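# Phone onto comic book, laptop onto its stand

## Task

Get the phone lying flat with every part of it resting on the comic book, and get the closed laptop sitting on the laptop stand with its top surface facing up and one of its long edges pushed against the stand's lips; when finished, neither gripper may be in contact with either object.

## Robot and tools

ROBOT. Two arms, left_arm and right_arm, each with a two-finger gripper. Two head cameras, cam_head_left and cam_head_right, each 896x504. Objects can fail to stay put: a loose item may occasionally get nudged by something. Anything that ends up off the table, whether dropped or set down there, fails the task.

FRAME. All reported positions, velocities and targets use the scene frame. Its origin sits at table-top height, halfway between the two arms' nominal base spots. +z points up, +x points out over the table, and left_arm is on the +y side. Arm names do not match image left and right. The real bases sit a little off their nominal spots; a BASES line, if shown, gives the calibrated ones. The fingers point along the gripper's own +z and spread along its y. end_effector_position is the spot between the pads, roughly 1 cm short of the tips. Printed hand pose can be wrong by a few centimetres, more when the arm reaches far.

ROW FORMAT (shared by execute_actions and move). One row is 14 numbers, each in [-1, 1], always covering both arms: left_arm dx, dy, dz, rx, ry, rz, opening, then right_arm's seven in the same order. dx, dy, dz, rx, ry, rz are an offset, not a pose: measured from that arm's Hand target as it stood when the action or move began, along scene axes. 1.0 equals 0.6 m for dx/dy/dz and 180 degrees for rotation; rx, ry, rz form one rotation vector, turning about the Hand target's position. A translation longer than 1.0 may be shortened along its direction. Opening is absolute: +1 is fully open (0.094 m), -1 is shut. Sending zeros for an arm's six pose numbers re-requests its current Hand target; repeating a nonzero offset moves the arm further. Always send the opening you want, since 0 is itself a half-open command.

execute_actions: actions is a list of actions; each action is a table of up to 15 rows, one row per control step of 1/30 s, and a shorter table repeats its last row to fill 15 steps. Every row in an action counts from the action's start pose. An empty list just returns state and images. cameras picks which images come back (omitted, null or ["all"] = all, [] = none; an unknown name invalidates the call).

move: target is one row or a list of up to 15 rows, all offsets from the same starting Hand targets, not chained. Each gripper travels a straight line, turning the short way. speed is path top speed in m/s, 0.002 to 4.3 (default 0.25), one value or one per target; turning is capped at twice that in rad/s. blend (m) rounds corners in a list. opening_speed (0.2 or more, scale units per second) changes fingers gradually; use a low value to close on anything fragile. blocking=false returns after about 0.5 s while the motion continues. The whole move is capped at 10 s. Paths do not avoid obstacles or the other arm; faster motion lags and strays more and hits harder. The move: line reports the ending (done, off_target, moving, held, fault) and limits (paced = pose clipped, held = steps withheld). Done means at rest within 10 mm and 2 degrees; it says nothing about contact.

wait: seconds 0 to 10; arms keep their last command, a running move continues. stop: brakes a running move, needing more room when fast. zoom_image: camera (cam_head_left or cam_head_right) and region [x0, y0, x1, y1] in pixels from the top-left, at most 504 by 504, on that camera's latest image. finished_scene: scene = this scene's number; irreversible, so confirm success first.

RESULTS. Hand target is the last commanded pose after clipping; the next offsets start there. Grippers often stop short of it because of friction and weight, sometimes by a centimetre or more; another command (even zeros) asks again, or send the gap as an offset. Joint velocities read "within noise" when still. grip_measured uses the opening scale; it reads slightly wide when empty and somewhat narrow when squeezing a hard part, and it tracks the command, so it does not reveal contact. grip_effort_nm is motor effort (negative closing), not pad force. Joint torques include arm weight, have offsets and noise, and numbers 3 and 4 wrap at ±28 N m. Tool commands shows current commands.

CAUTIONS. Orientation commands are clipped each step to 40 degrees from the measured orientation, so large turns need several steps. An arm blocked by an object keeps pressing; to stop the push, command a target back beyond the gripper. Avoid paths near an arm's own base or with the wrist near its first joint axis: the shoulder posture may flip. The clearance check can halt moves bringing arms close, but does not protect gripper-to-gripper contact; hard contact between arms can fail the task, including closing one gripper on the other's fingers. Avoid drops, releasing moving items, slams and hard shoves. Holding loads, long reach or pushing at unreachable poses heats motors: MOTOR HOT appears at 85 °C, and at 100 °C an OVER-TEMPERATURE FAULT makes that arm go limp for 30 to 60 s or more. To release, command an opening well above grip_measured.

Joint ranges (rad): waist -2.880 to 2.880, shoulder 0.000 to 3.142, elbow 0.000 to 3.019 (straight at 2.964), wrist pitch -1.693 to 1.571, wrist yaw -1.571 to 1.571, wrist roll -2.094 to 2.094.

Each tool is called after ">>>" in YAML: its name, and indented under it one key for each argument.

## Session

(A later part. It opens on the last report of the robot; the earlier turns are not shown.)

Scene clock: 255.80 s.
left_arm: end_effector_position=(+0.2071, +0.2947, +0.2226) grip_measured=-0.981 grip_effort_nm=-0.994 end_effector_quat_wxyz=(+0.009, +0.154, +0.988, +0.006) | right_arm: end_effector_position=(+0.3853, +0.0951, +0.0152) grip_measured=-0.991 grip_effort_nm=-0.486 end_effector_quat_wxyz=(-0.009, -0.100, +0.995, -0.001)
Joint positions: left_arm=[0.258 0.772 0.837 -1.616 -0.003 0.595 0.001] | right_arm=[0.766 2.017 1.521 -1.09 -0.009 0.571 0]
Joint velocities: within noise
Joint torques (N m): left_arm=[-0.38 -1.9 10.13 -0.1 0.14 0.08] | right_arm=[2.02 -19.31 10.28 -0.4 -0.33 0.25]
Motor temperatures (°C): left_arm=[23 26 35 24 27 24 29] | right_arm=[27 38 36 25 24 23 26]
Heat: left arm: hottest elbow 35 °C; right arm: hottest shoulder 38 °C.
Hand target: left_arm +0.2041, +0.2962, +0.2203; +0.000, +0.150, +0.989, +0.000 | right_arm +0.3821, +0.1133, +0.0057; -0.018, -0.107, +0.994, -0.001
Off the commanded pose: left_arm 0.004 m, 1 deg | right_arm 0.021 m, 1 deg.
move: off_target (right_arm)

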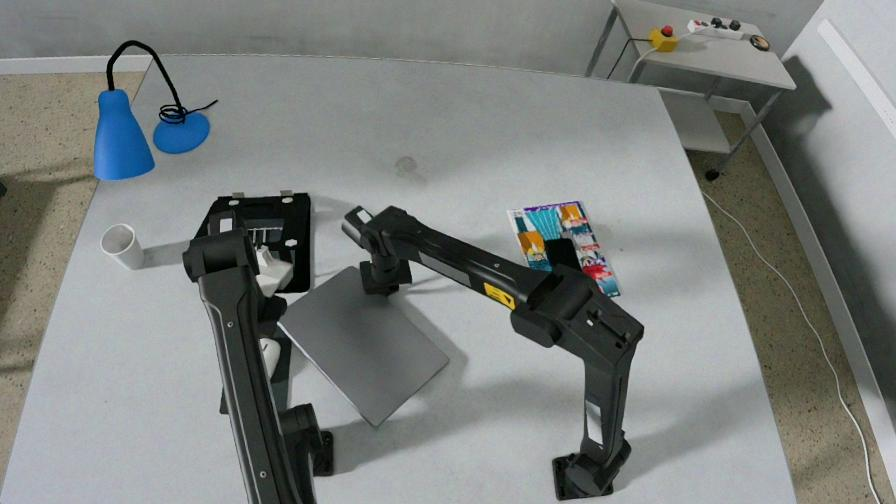

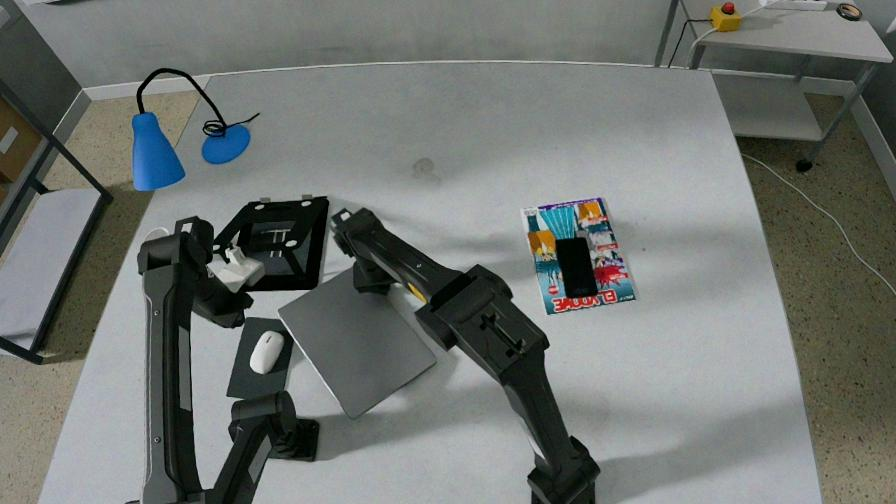

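>>> move:
  target:
    - [0,0,0,0,0,0,-1,0.03,-0.05,0.2,0,0,0,-1]
    - [0,0,0,0,0,0,-1,-0.437,-0.322,0.2,0,0,0,-1]
    - [0,0,0,0,0,0,-1,-0.437,-0.322,0.03,0,0,0,-1]
  blend: 0.02

>>> zoom_image:
  camera: "cam_head_left"
  region: [340, 270, 540, 470]

>>> zoom_image:
  camera: "cam_head_right"
  region: [340, 270, 540, 470]

Scene clock: 269.00 s.
left_arm: end_effector_position=(+0.2071, +0.2947, +0.2226) grip_measured=-0.981 grip_effort_nm=-0.994 end_effector_quat_wxyz=(+0.009, +0.154, +0.988, +0.006) | right_arm: end_effector_position=(+0.1242, -0.0798, +0.0307) grip_measured=-0.991 grip_effort_nm=-0.491 end_effector_quat_wxyz=(-0.014, -0.105, +0.994, +0.005)
Joint positions: left_arm=[0.258 0.772 0.837 -1.616 -0.003 0.595 0.001] | right_arm=[0.963 1.28 0.613 -0.915 -0.027 0.758 0]
Joint velocities: within noise
Joint torques (N m): left_arm=[0.09 -2.43 10.11 -0.05 0.11 0.06] | right_arm=[1.38 -7.3 5.89 0.61 0.11 0.25]
Motor temperatures (°C): left_arm=[23 26 35 24 27 24 29] | right_arm=[27 38 36 25 24 23 26]
Heat: left arm: hottest elbow 35 °C; right arm: hottest shoulder 38 °C.
Hand target: left_arm +0.2041, +0.2962, +0.2203; +0.000, +0.150, +0.989, +0.000 | right_arm +0.1199, -0.0799, +0.0237; -0.018, -0.107, +0.994, -0.001
Off the commanded pose: left_arm 0.004 m, 1 deg | right_arm 0.008 m, 1 deg.
move: done

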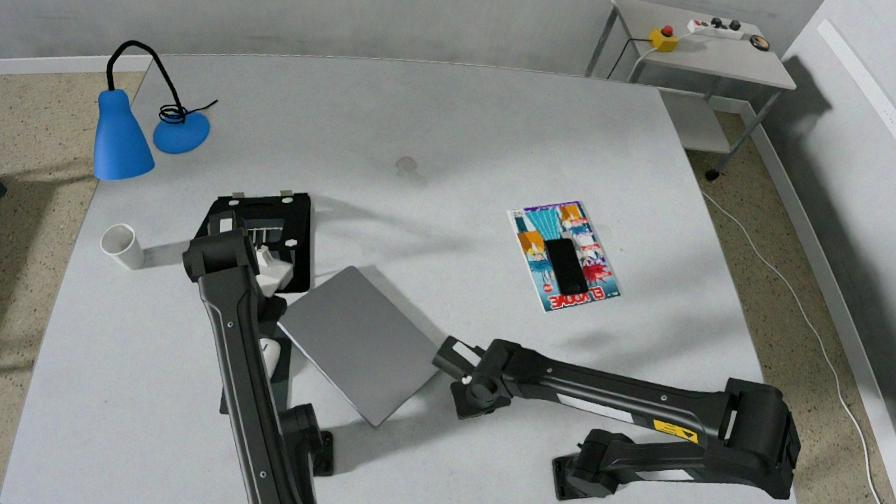

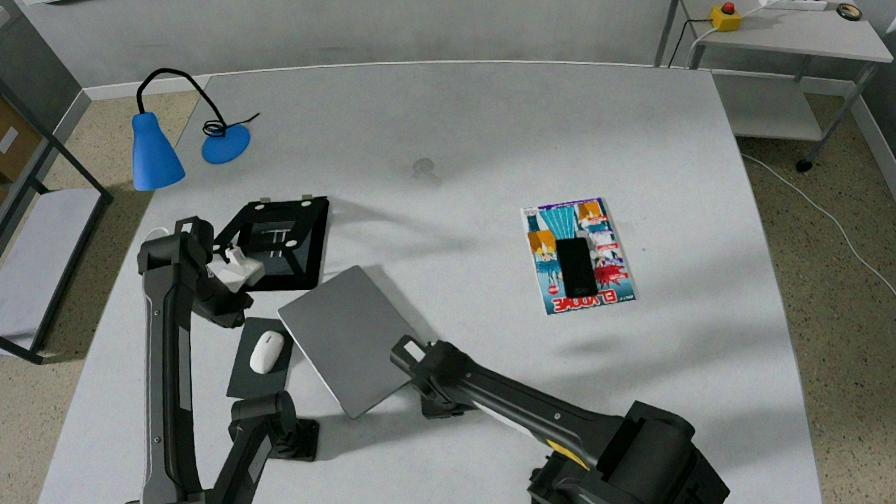

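Scaled by 2.520.

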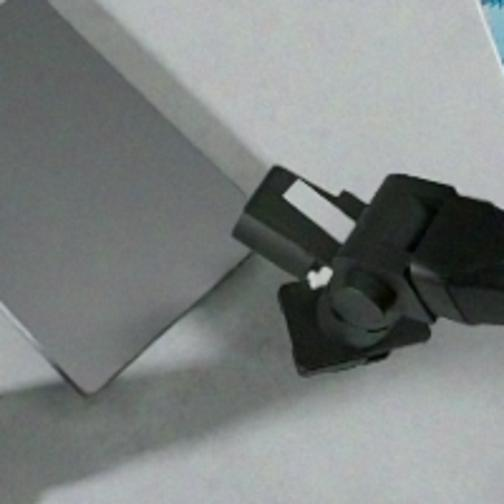

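Scaled by 2.520.

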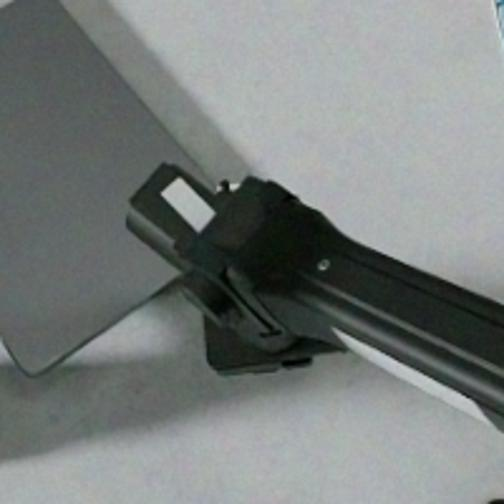

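>>> move:
  target:
    - [0,0,0,0,0,0,-1,0,0,-0.02,0,0,0,-1]
    - [0,0,0,0,0,0,-1,0.18,0.18,-0.02,0,0,0,-1]
    - [0,0,0,0,0,0,-1,0.4,0.28,-0.02,0,0,0,-1]
  blend: 0.02
  speed: 0.1

>>> zoom_image:
  camera: "cam_head_left"
  region: [300, 220, 500, 420]

Scene clock: 276.87 s.
left_arm: end_effector_position=(+0.2071, +0.2947, +0.2226) grip_measured=-0.981 grip_effort_nm=-0.989 end_effector_quat_wxyz=(+0.009, +0.154, +0.988, +0.006) | right_arm: end_effector_position=(+0.3382, +0.0599, +0.0140) grip_measured=-0.991 grip_effort_nm=-0.481 end_effector_quat_wxyz=(-0.033, -0.098, +0.994, -0.021)
Joint positions: left_arm=[0.258 0.772 0.837 -1.616 -0.003 0.595 0.001] | right_arm=[0.781 1.924 1.362 -1.087 -0.01 0.589 0]
Joint velocities: within noise
Joint torques (N m): left_arm=[-0.09 -2.49 10.24 0.06 0.16 0.11] | right_arm=[0.79 -17.2 12.22 0.58 -0.28 0.03]
Motor temperatures (°C): left_arm=[23 25 35 24 27 24 29] | right_arm=[27 37 36 25 24 23 26]
Heat: left arm: hottest elbow 35 °C; right arm: hottest shoulder 37 °C.
Hand target: left_arm +0.2041, +0.2962, +0.2203; +0.000, +0.150, +0.989, +0.000 | right_arm +0.3599, +0.0881, +0.0117; -0.018, -0.107, +0.994, -0.001
Off the commanded pose: left_arm 0.004 m, 1 deg | right_arm 0.036 m, 3 deg.
move: off_target (right_arm); blend cut to 0.0061 m at target 1

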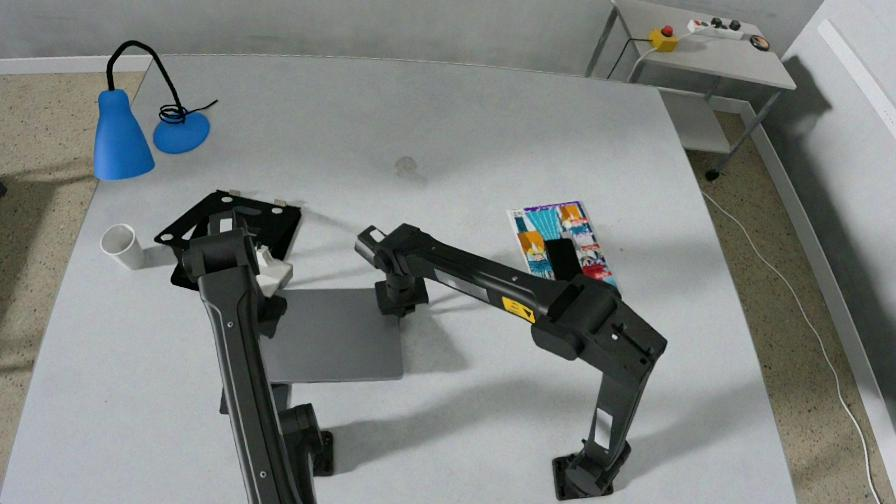

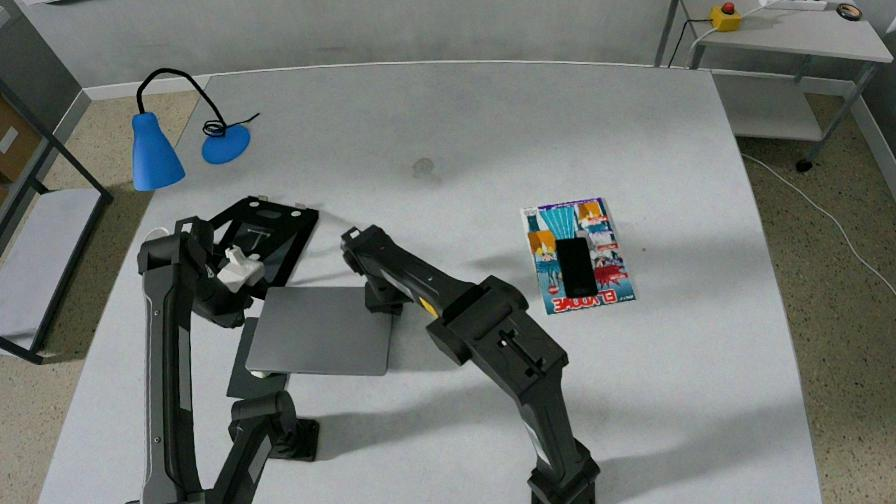

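Scaled by 2.520.

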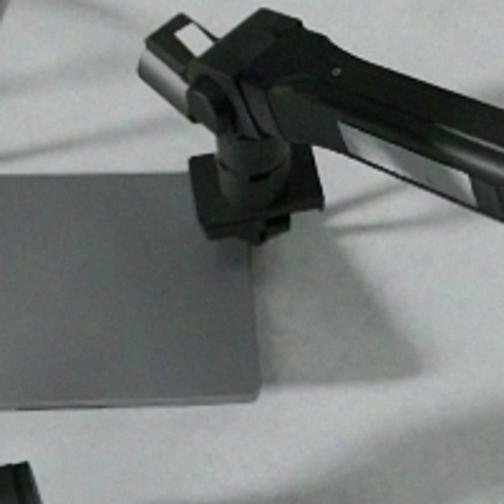

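>>> move:
  target:
    - [0,0,0.05,0,0,0,-1,0.0,-0.1,0.03,0,0,0,-1]
    - [0,0.35,0.1,0,0,0,-1,0,-0.2,0.2,0,0,0,-1]

>>> zoom_image:
  camera: "cam_head_left"
  region: [140, 170, 420, 400]

>>> zoom_image:
  camera: "cam_head_right"
  region: [170, 170, 420, 420]

Scene clock: 282.97 s.
left_arm: end_effector_position=(+0.1961, +0.4881, +0.2563) grip_measured=-0.981 grip_effort_nm=-0.984 end_effector_quat_wxyz=(-0.015, +0.153, +0.988, -0.028) | right_arm: end_effector_position=(+0.3563, -0.0285, +0.1233) grip_measured=-0.991 grip_effort_nm=-0.481 end_effector_quat_wxyz=(-0.022, -0.108, +0.994, -0.004)
Joint positions: left_arm=[0.948 1.151 1.145 -1.628 -0.004 1.283 0.001] | right_arm=[0.62 1.675 1.324 -1.263 -0.015 0.408 0]
Joint velocities: within noise
Joint torques (N m): left_arm=[-1.14 -8.12 16.7 0.18 0.13 0.08] | right_arm=[-0.32 -18.32 8.35 -0.29 0.05 0.09]
Motor temperatures (°C): left_arm=[23 25 35 24 27 24 29] | right_arm=[27 37 37 25 24 23 26]
Heat: left arm: hottest elbow 35 °C; right arm: hottest shoulder 37 °C.
Hand target: left_arm +0.2041, +0.5062, +0.2804; +0.000, +0.151, +0.989, +0.000 | right_arm +0.3599, -0.0320, +0.1317; -0.018, -0.107, +0.994, -0.001
Off the commanded pose: left_arm 0.031 m, 4 deg | right_arm 0.010 m, 1 deg.
move: off_target (left_arm)

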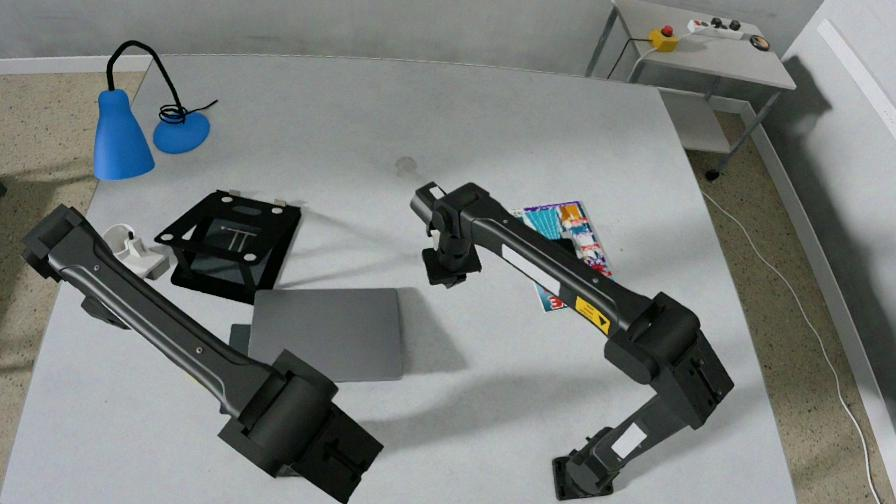

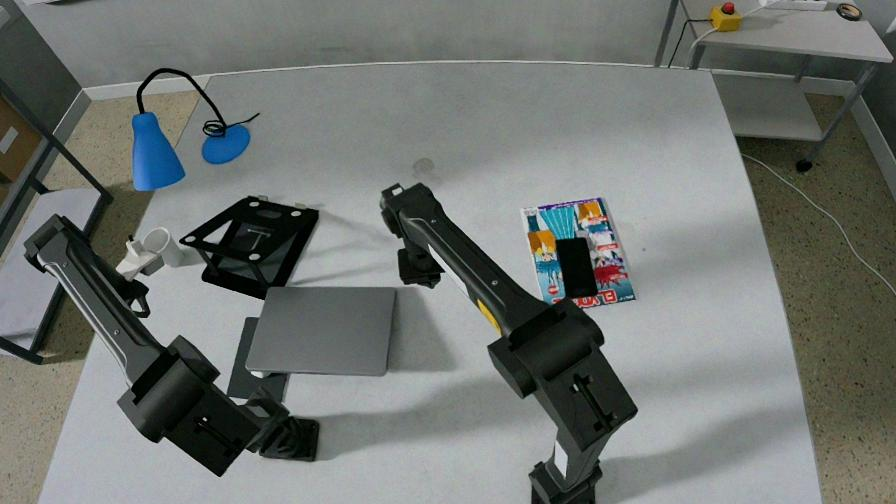

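Scaled by 1.800.

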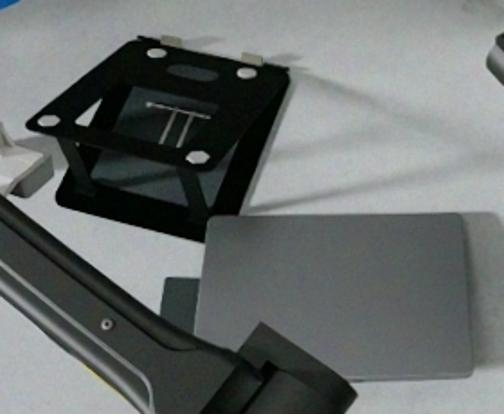

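Scaled by 2.016.

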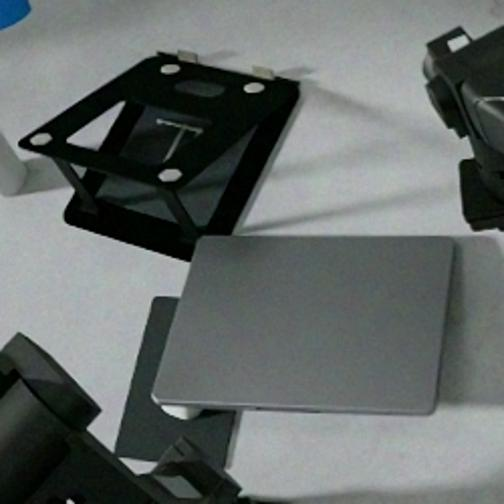

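>>> zoom_image:
  camera: "cam_head_right"
  region: [220, 270, 320, 390]

>>> zoom_image:
  camera: "cam_head_left"
  region: [220, 270, 320, 390]

>>> zoom_image:
  camera: "cam_head_right"
  region: [320, 270, 420, 390]

>>> zoom_image:
  camera: "cam_head_left"
  region: [330, 270, 430, 390]

Scaled by 4.200.

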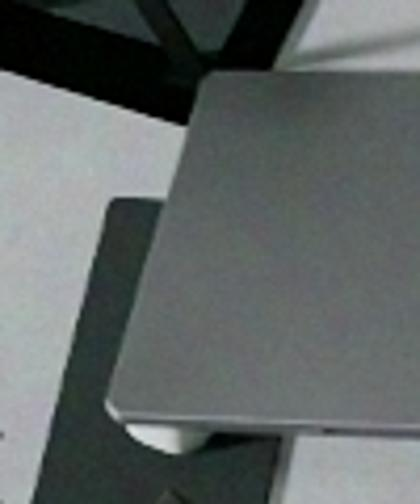

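Scaled by 4.200.

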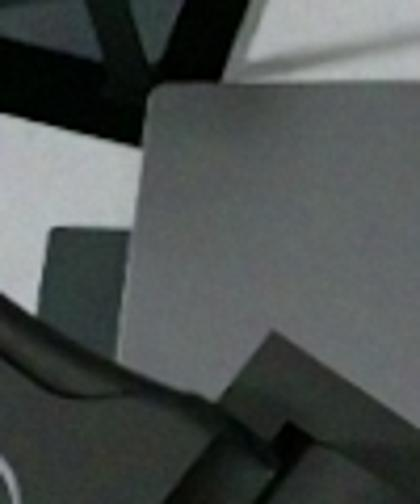

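Scaled by 4.200.

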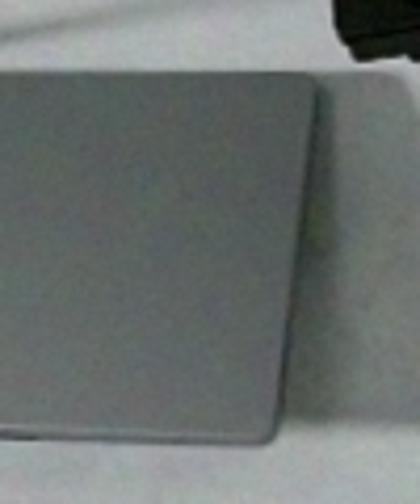

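Scaled by 4.200.

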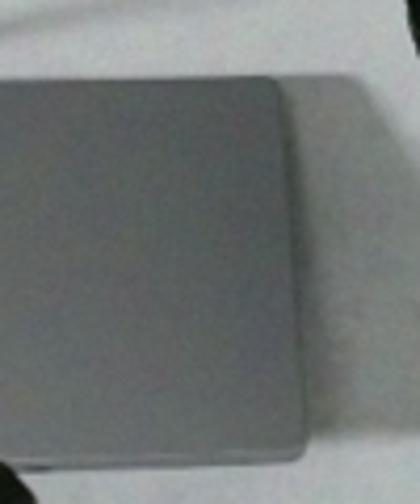

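>>> move:
  target: [0,0.02,-0.06,-0.390,-0.115,0.326,0.1,0,-0.1,0.1,0,0,0,-1]

>>> zoom_image:
  camera: "cam_head_left"
  region: [120, 220, 320, 420]

>>> zoom_image:
  camera: "cam_head_right"
  region: [120, 220, 320, 420]

Scene clock: 367.70 s.
left_arm: end_effector_position=(+0.2092, +0.5188, +0.2486) grip_measured=+0.098 grip_effort_nm=0.129 end_effector_quat_wxyz=(+0.312, -0.422, +0.763, -0.377) | right_arm: end_effector_position=(+0.3529, -0.0892, +0.1754) grip_measured=-0.991 grip_effort_nm=-0.481 end_effector_quat_wxyz=(-0.033, -0.109, +0.993, -0.007)
Joint positions: left_arm=[1.417 1.32 1.035 -1.67 0.973 0.641 0.052] | right_arm=[0.514 1.56 1.324 -1.401 -0.013 0.3 0]
Joint velocities: within noise
Joint torques (N m): left_arm=[0.15 -9.64 8.49 -0.5 0.6 -0.09] | right_arm=[-0.44 -17.49 9.69 -0.31 0.11 0.09]
Motor temperatures (°C): left_arm=[23 25 43 24 27 24 30] | right_arm=[27 38 36 25 24 23 26]
Heat: left arm: hottest elbow 43 °C; right arm: hottest shoulder 38 °C.
Hand target: left_arm +0.2041, +0.5182, +0.2444; +0.242, -0.349, +0.744, -0.516 | right_arm +0.3599, -0.0919, +0.1917; -0.018, -0.107, +0.994, -0.001
Off the commanded pose: left_arm 0.007 m, 20 deg | right_arm 0.018 m, 2 deg.
joint sent to its limit (left arm) — joint 4 (wrist pitch), lower limit. The joint targets are off in orientation, not in position.
move: off_target (left_arm, right_arm)

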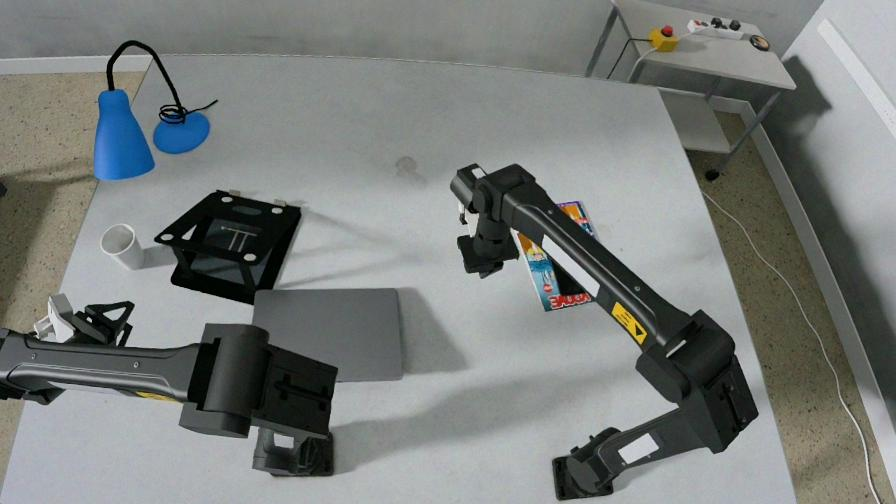

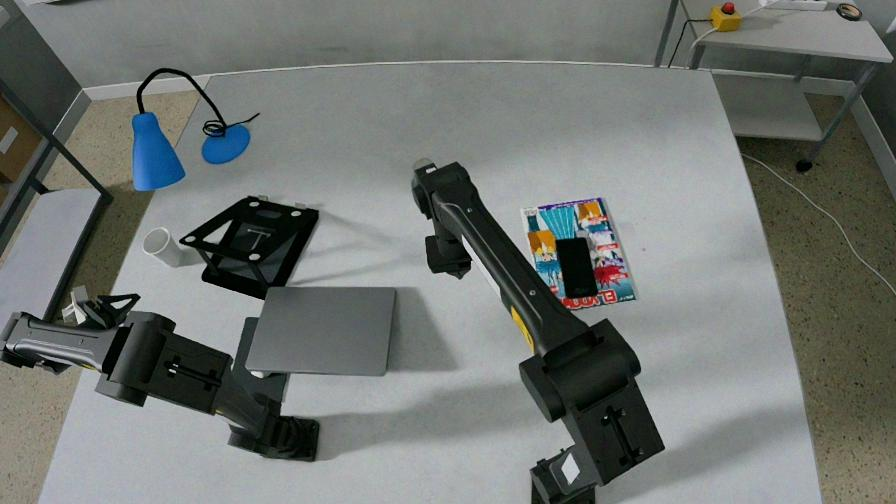

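Scaled by 2.520.

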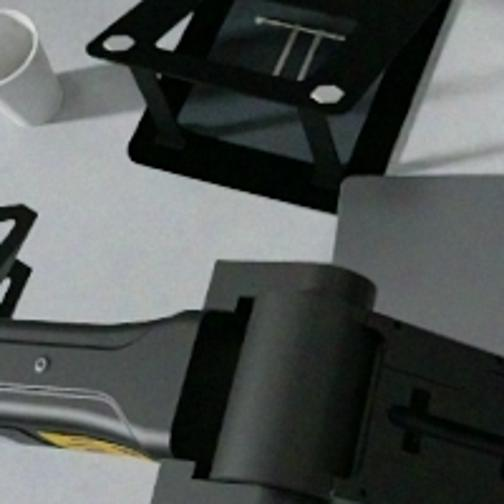

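Scaled by 2.520.

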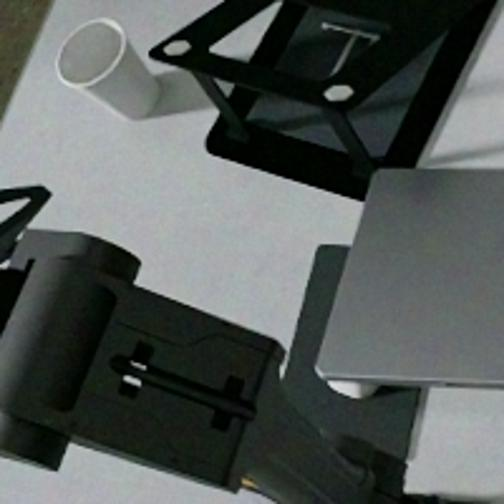

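>>> move:
  target: [0.3,0.1,0.05,0,0,0,0.1,0,0,0.05,0,0,0,-1]

>>> move:
  target:
    - [0,0,0,0,0,0,0.1,-0.3,0.17,0.05,0.4425,-0.119,-0.2485,1]

>>> zoom_image:
  camera: "cam_head_left"
  region: [220, 270, 460, 470]

>>> zoom_image:
  camera: "cam_head_right"
  region: [220, 270, 460, 470]

Scene clock: 441.93 s.
left_arm: end_effector_position=(+0.3740, +0.5663, +0.2566) grip_measured=+0.098 grip_effort_nm=0.129 end_effector_quat_wxyz=(+0.249, -0.377, +0.736, -0.504) | right_arm: end_effector_position=(+0.3429, -0.0949, +0.1935) grip_measured=-0.991 grip_effort_nm=-0.481 end_effector_quat_wxyz=(-0.048, -0.109, +0.993, -0.014)
Joint positions: left_arm=[1.069 1.688 1.394 -1.67 1.16 0.409 0.052] | right_arm=[0.514 1.542 1.35 -1.478 -0.013 0.299 0]
Joint velocities: within noise
Joint torques (N m): left_arm=[-1.67 -15.62 15.36 -0.79 0.61 -0.01] | right_arm=[-0.32 -16.97 12.33 -0.43 0.11 0.1]
Motor temperatures (°C): left_arm=[23 26 34 24 27 24 28] | right_arm=[27 36 38 25 24 23 26]
Heat: left arm: hottest elbow 34 °C; right arm: hottest elbow 38 °C.
Hand target: left_arm +0.3841, +0.5783, +0.2743; +0.242, -0.349, +0.744, -0.516 | right_arm +0.3598, -0.0919, +0.2217; -0.018, -0.107, +0.994, -0.001
Off the commanded pose: left_arm 0.024 m, 4 deg | right_arm 0.033 m, 4 deg.
joint sent to its limit (left arm) — joint 4 (wrist pitch), lower limit. The joint targets are off in orientation, not in position.
move: off_target (left_arm, right_arm)

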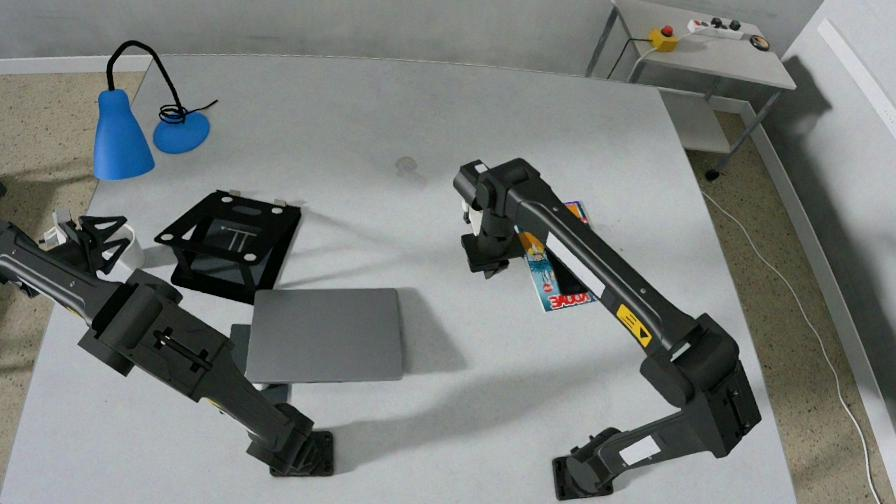

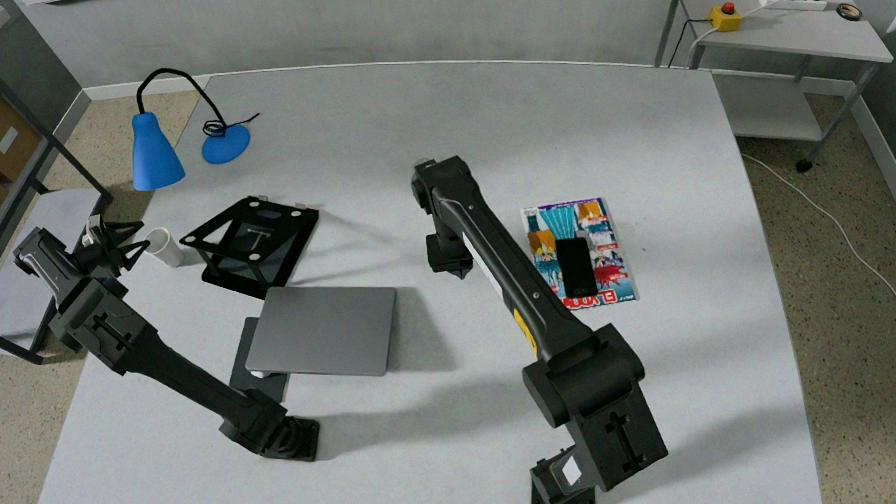

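Scene clock: 446.03 s.
left_arm: end_effector_position=(+0.3740, +0.5663, +0.2567) grip_measured=+0.098 grip_effort_nm=0.129 end_effector_quat_wxyz=(+0.249, -0.378, +0.736, -0.504) | right_arm: end_effector_position=(+0.1842, +0.0081, +0.2601) grip_measured=+0.999 grip_effort_nm=0.056 end_effector_quat_wxyz=(+0.225, +0.263, +0.718, +0.604)
Joint positions: left_arm=[1.069 1.688 1.394 -1.67 1.161 0.409 0.052] | right_arm=[1.069 0.723 0.376 0.174 0.208 1.601 0.094]
Joint velocities: within noise
Joint torques (N m): left_arm=[-2.73 -15.33 15.35 -0.53 0.62 -0.03] | right_arm=[1.44 -2.67 8.06 2.15 0.14 0.14]
Motor temperatures (°C): left_arm=[23 26 34 24 27 24 28] | right_arm=[27 36 38 25 24 23 26]
Heat: left arm: hottest elbow 34 °C; right arm: hottest elbow 38 °C.
Hand target: left_arm +0.3841, +0.5783, +0.2743; +0.242, -0.349, +0.744, -0.516 | right_arm +0.1800, +0.0101, +0.2517; +0.219, +0.262, +0.720, +0.604
Off the commanded pose: left_arm 0.024 m, 4 deg | right_arm 0.010 m, 1 deg.
joint sent to its limit (left arm) — joint 4 (wrist pitch), lower limit. The joint targets are off in orientation, not in position.
move: off_target (left_arm)

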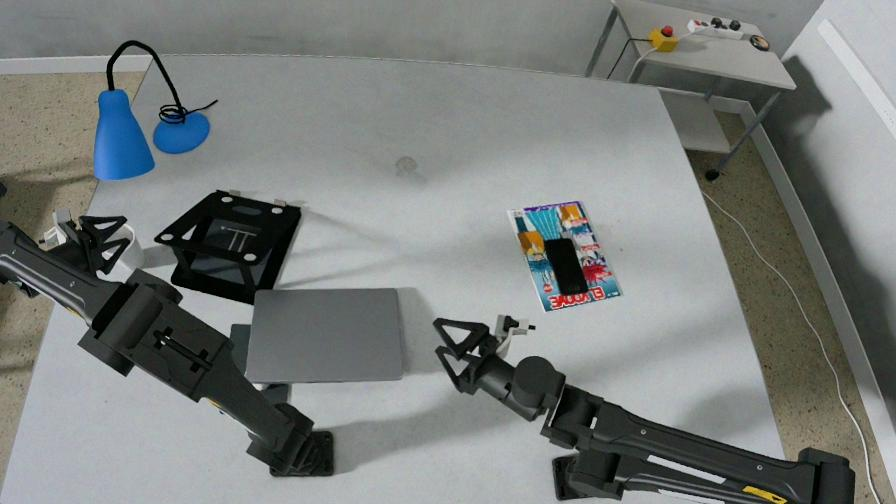

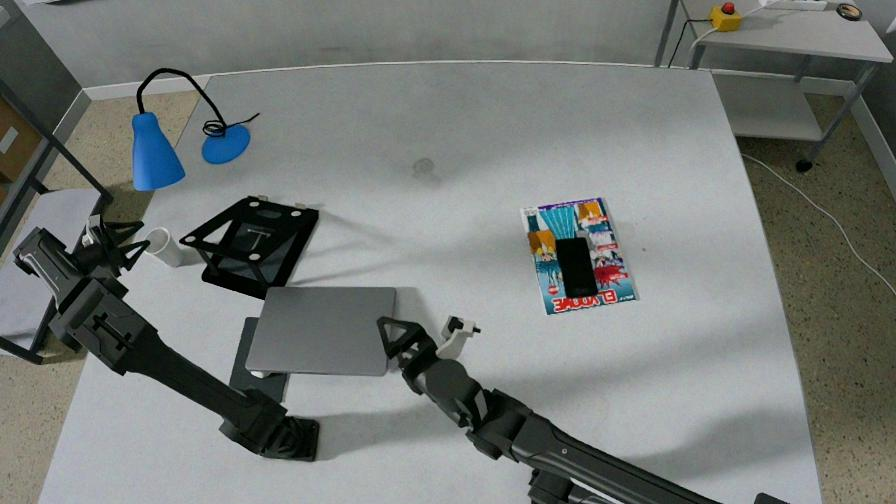

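Scaled by 2.100.

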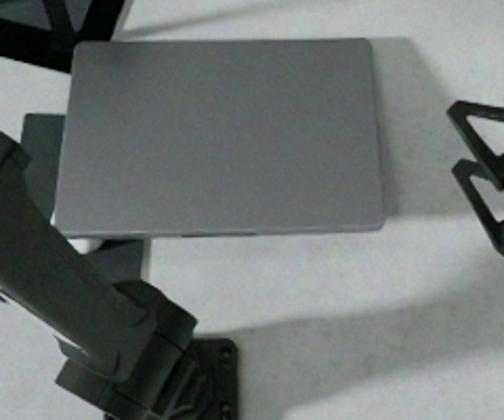

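Scaled by 2.100.

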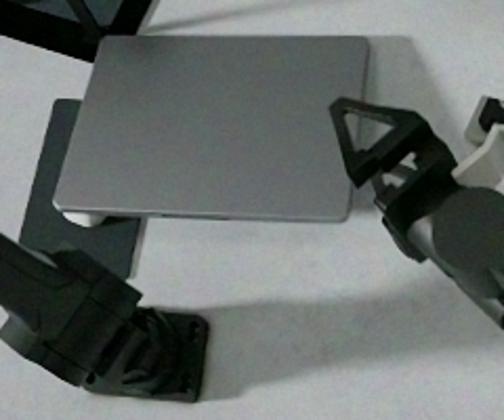

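>>> move:
  target:
    - [0,0,0,0,0,0,0.1,-0.12,0.28,-0.1,0,0,0,1]
    - [0,0,0,0,0,0,0.1,-0.12,0.28,-0.28,0,0,0,1]
  speed: 0.15

>>> zoom_image:
  camera: "cam_head_left"
  region: [280, 300, 460, 480]

>>> zoom_image:
  camera: "cam_head_right"
  region: [260, 300, 440, 480]

Scene clock: 459.47 s.
left_arm: end_effector_position=(+0.3740, +0.5663, +0.2567) grip_measured=+0.098 grip_effort_nm=0.129 end_effector_quat_wxyz=(+0.249, -0.378, +0.736, -0.504) | right_arm: end_effector_position=(+0.1116, +0.1739, +0.0863) grip_measured=+0.999 grip_effort_nm=0.061 end_effector_quat_wxyz=(+0.222, +0.264, +0.721, +0.600)
Joint positions: left_arm=[1.069 1.688 1.394 -1.67 1.161 0.409 0.052] | right_arm=[1.48 1.739 0.519 0.998 0.608 1.696 0.094]
Joint velocities: within noise
Joint torques (N m): left_arm=[-2.32 -15.38 15.51 -0.58 0.62 -0.01] | right_arm=[1.08 -11.87 4.57 2.02 0.19 0.07]
Motor temperatures (°C): left_arm=[23 27 35 24 27 24 28] | right_arm=[27 35 38 25 24 23 25]
Heat: left arm: hottest elbow 35 °C; right arm: hottest elbow 38 °C.
Hand target: left_arm +0.3841, +0.5783, +0.2743; +0.242, -0.349, +0.744, -0.516 | right_arm +0.1080, +0.1780, +0.0836; +0.220, +0.262, +0.720, +0.604
Off the commanded pose: left_arm 0.024 m, 4 deg | right_arm 0.006 m, 1 deg.
joint sent to its limit (left arm) — joint 4 (wrist pitch), lower limit. The joint targets are off in orientation, not in position.
move: off_target (left_arm)

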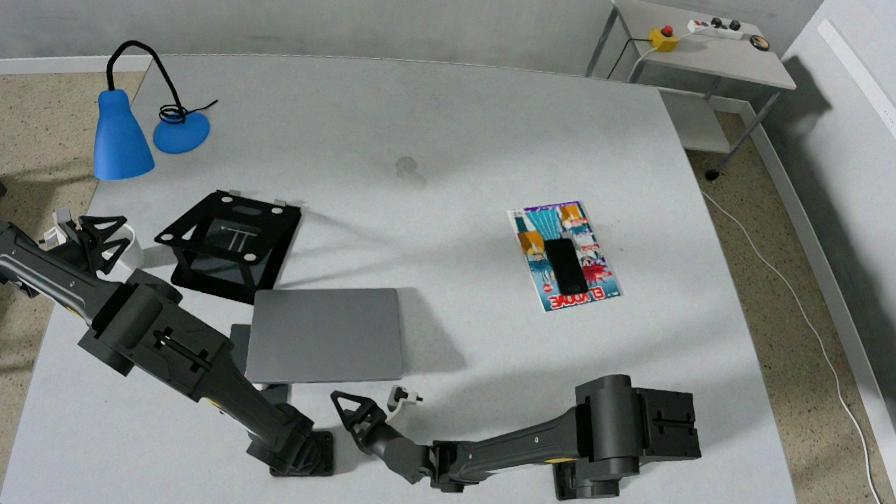

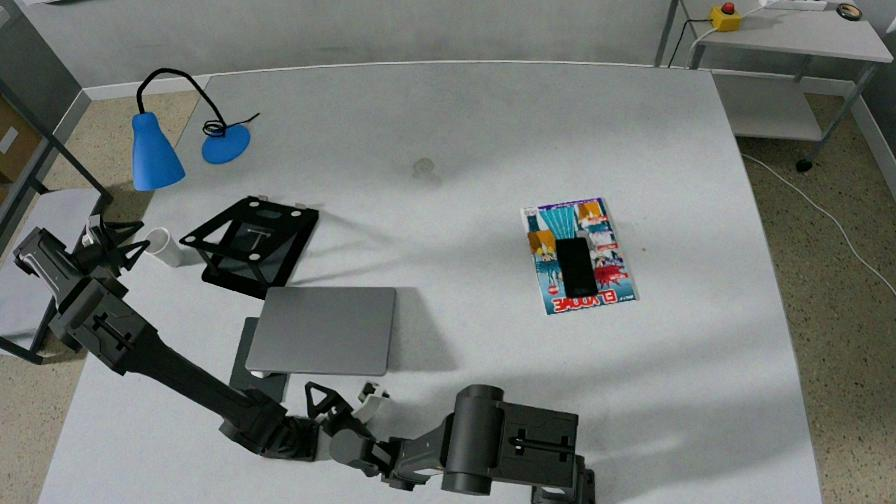

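Scaled by 2.800.

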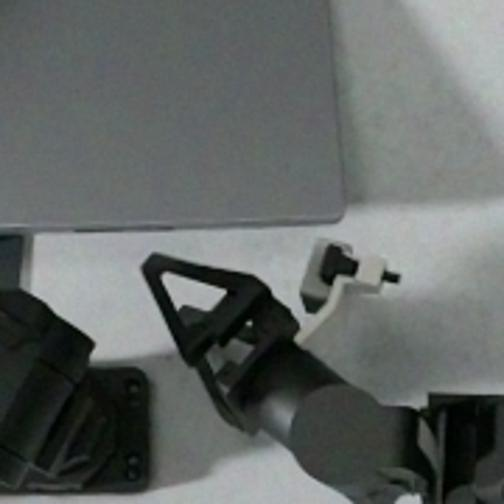

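Scaled by 2.800.

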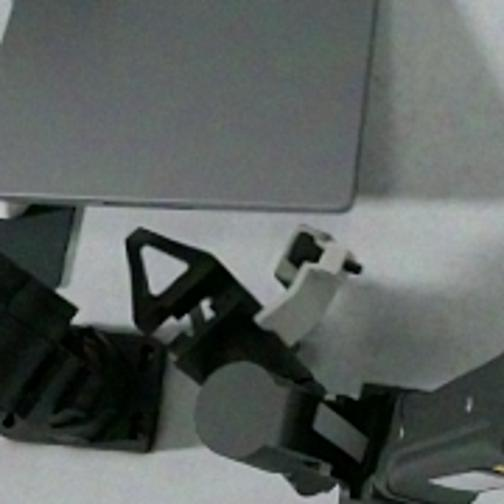

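>>> move:
  target:
    - [0,0,0,0,0,0,0.1,0,0.05,0,0,0,0,1]
    - [0,0,0,0,0,0,0.1,0,0.05,-0.037,0,0,0,1]
  speed: 0.1

>>> zoom_image:
  camera: "cam_head_left"
  region: [280, 300, 460, 480]

>>> zoom_image:
  camera: "cam_head_right"
  region: [260, 300, 440, 480]

Scene clock: 475.50 s.
left_arm: end_effector_position=(+0.3740, +0.5663, +0.2567) grip_measured=+0.098 grip_effort_nm=0.125 end_effector_quat_wxyz=(+0.249, -0.378, +0.736, -0.504) | right_arm: end_effector_position=(+0.1126, +0.1908, +0.0835) grip_measured=+0.999 grip_effort_nm=0.061 end_effector_quat_wxyz=(+0.223, +0.265, +0.720, +0.602)
Joint positions: left_arm=[1.069 1.688 1.394 -1.67 1.161 0.409 0.052] | right_arm=[1.483 1.776 0.567 0.992 0.614 1.696 0.094]
Joint velocities: within noise
Joint torques (N m): left_arm=[-1.85 -16.32 15.17 -0.58 0.64 0] | right_arm=[0.56 -15.15 3.32 1.46 0.11 0.08]
Motor temperatures (°C): left_arm=[23 27 36 24 28 24 28] | right_arm=[27 35 37 25 24 23 25]
Heat: left arm: hottest elbow 36 °C; right arm: hottest elbow 37 °C.
Hand target: left_arm +0.3841, +0.5783, +0.2743; +0.242, -0.349, +0.744, -0.516 | right_arm +0.1124, +0.1879, +0.0836; +0.223, +0.265, +0.720, +0.601 (not the last commanded pose)
Off the commanded pose: left_arm 0.024 m, 4 deg | right_arm 0.028 m, 1 deg.
joint sent to its limit (left arm) — joint 4 (wrist pitch), lower limit.
move: held (right_arm; a check stopped the path), off_target (left_arm); path passed 1 of 2 targets; limits=held
pose unreachable (right arm): on one or more control steps of this call, first in action 0 (counted from 0), this arm could not follow its commanded pose, so it was not sent that pose on those steps. It may still have moved: this result reports where it is.
cause: moving toward the commanded pose would bring a part of the arm too close to another arm (this arm's fingers and the left arm's base).

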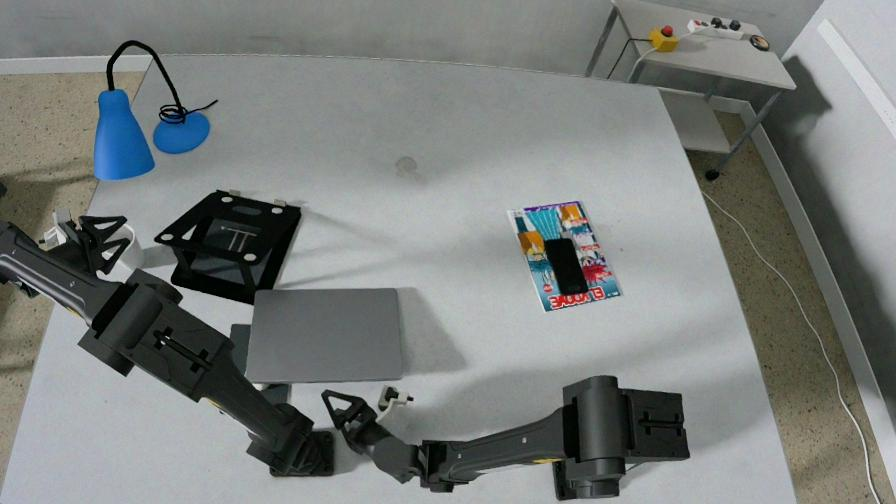

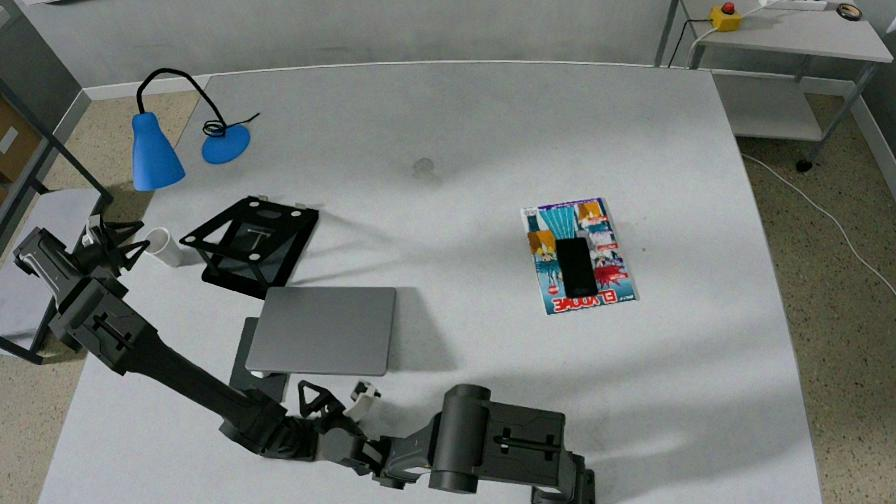

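Scaled by 2.800.

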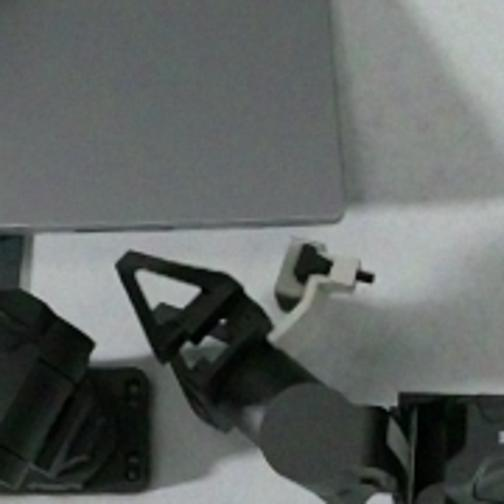

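Scaled by 2.800.

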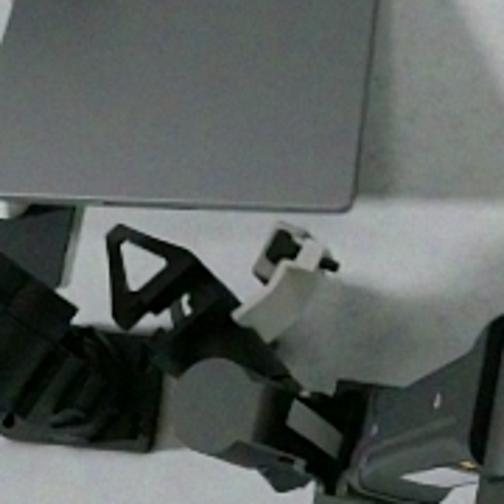

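>>> move:
  target:
    - [0,0,0,0,0,0,0.1,0.035,-0.035,0,0,0,0,1]
    - [0,0,0,0,0,0,0.1,0.035,-0.035,-0.037,0,0,0,1]
  speed: 0.1

>>> zoom_image:
  camera: "cam_head_left"
  region: [280, 300, 460, 480]

>>> zoom_image:
  camera: "cam_head_right"
  region: [260, 300, 440, 480]

Scene clock: 479.70 s.
left_arm: end_effector_position=(+0.3740, +0.5663, +0.2567) grip_measured=+0.098 grip_effort_nm=0.134 end_effector_quat_wxyz=(+0.249, -0.378, +0.736, -0.504) | right_arm: end_effector_position=(+0.1296, +0.1717, +0.0699) grip_measured=+0.999 grip_effort_nm=0.061 end_effector_quat_wxyz=(+0.218, +0.266, +0.717, +0.606)
Joint positions: left_arm=[1.069 1.688 1.394 -1.67 1.161 0.409 0.052] | right_arm=[1.428 1.813 0.517 1.095 0.553 1.688 0.094]
Joint velocities: within noise
Joint torques (N m): left_arm=[-1.85 -16.03 15.39 -0.64 0.63 0] | right_arm=[-0.21 -11.93 2.85 2.07 0.03 0.01]
Motor temperatures (°C): left_arm=[23 27 36 24 28 24 28] | right_arm=[27 35 36 25 24 23 25]
Heat: left arm: hottest elbow 36 °C; right arm: hottest elbow 36 °C.
Hand target: left_arm +0.3841, +0.5783, +0.2743; +0.242, -0.349, +0.744, -0.516 | right_arm +0.1334, +0.1669, +0.0614; +0.223, +0.265, +0.720, +0.601
Off the commanded pose: left_arm 0.024 m, 4 deg | right_arm 0.010 m, 1 deg.
joint sent to its limit (left arm) — joint 4 (wrist pitch), lower limit. The joint targets are off in orientation, not in position.
move: off_target (left_arm)

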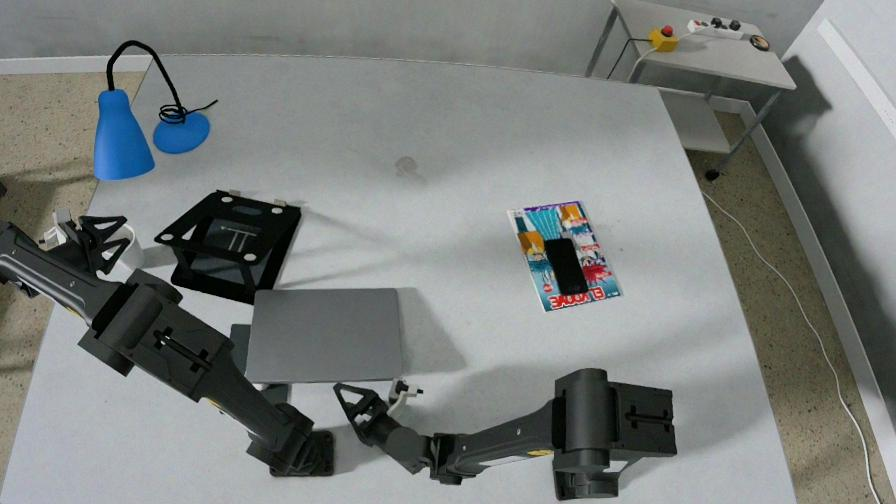

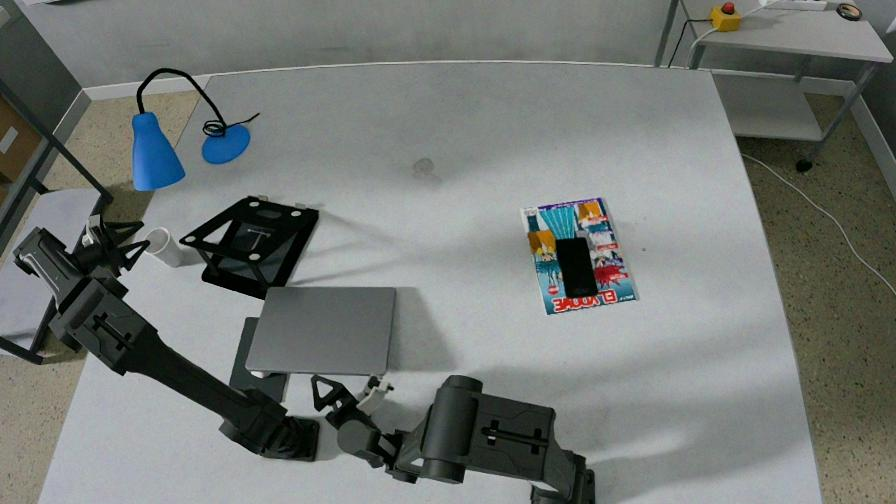

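Scaled by 2.800.

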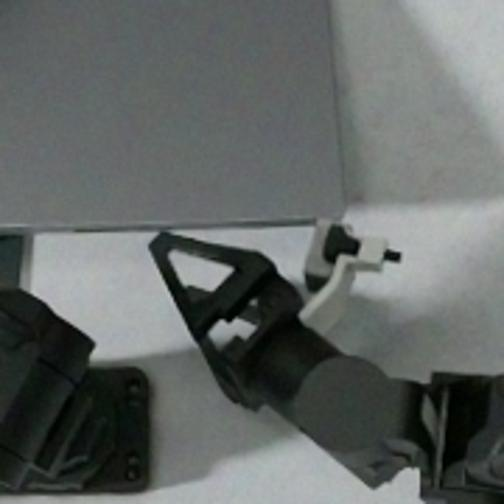

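Scaled by 2.800.

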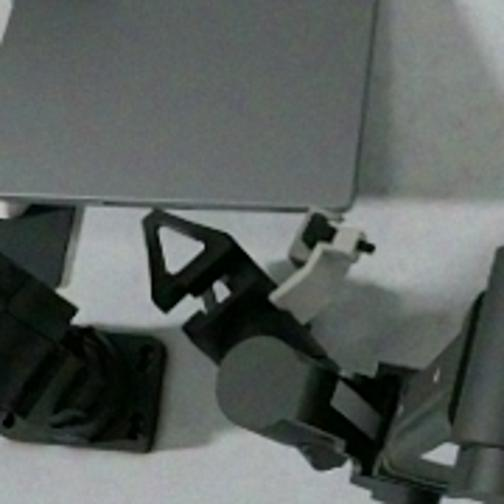

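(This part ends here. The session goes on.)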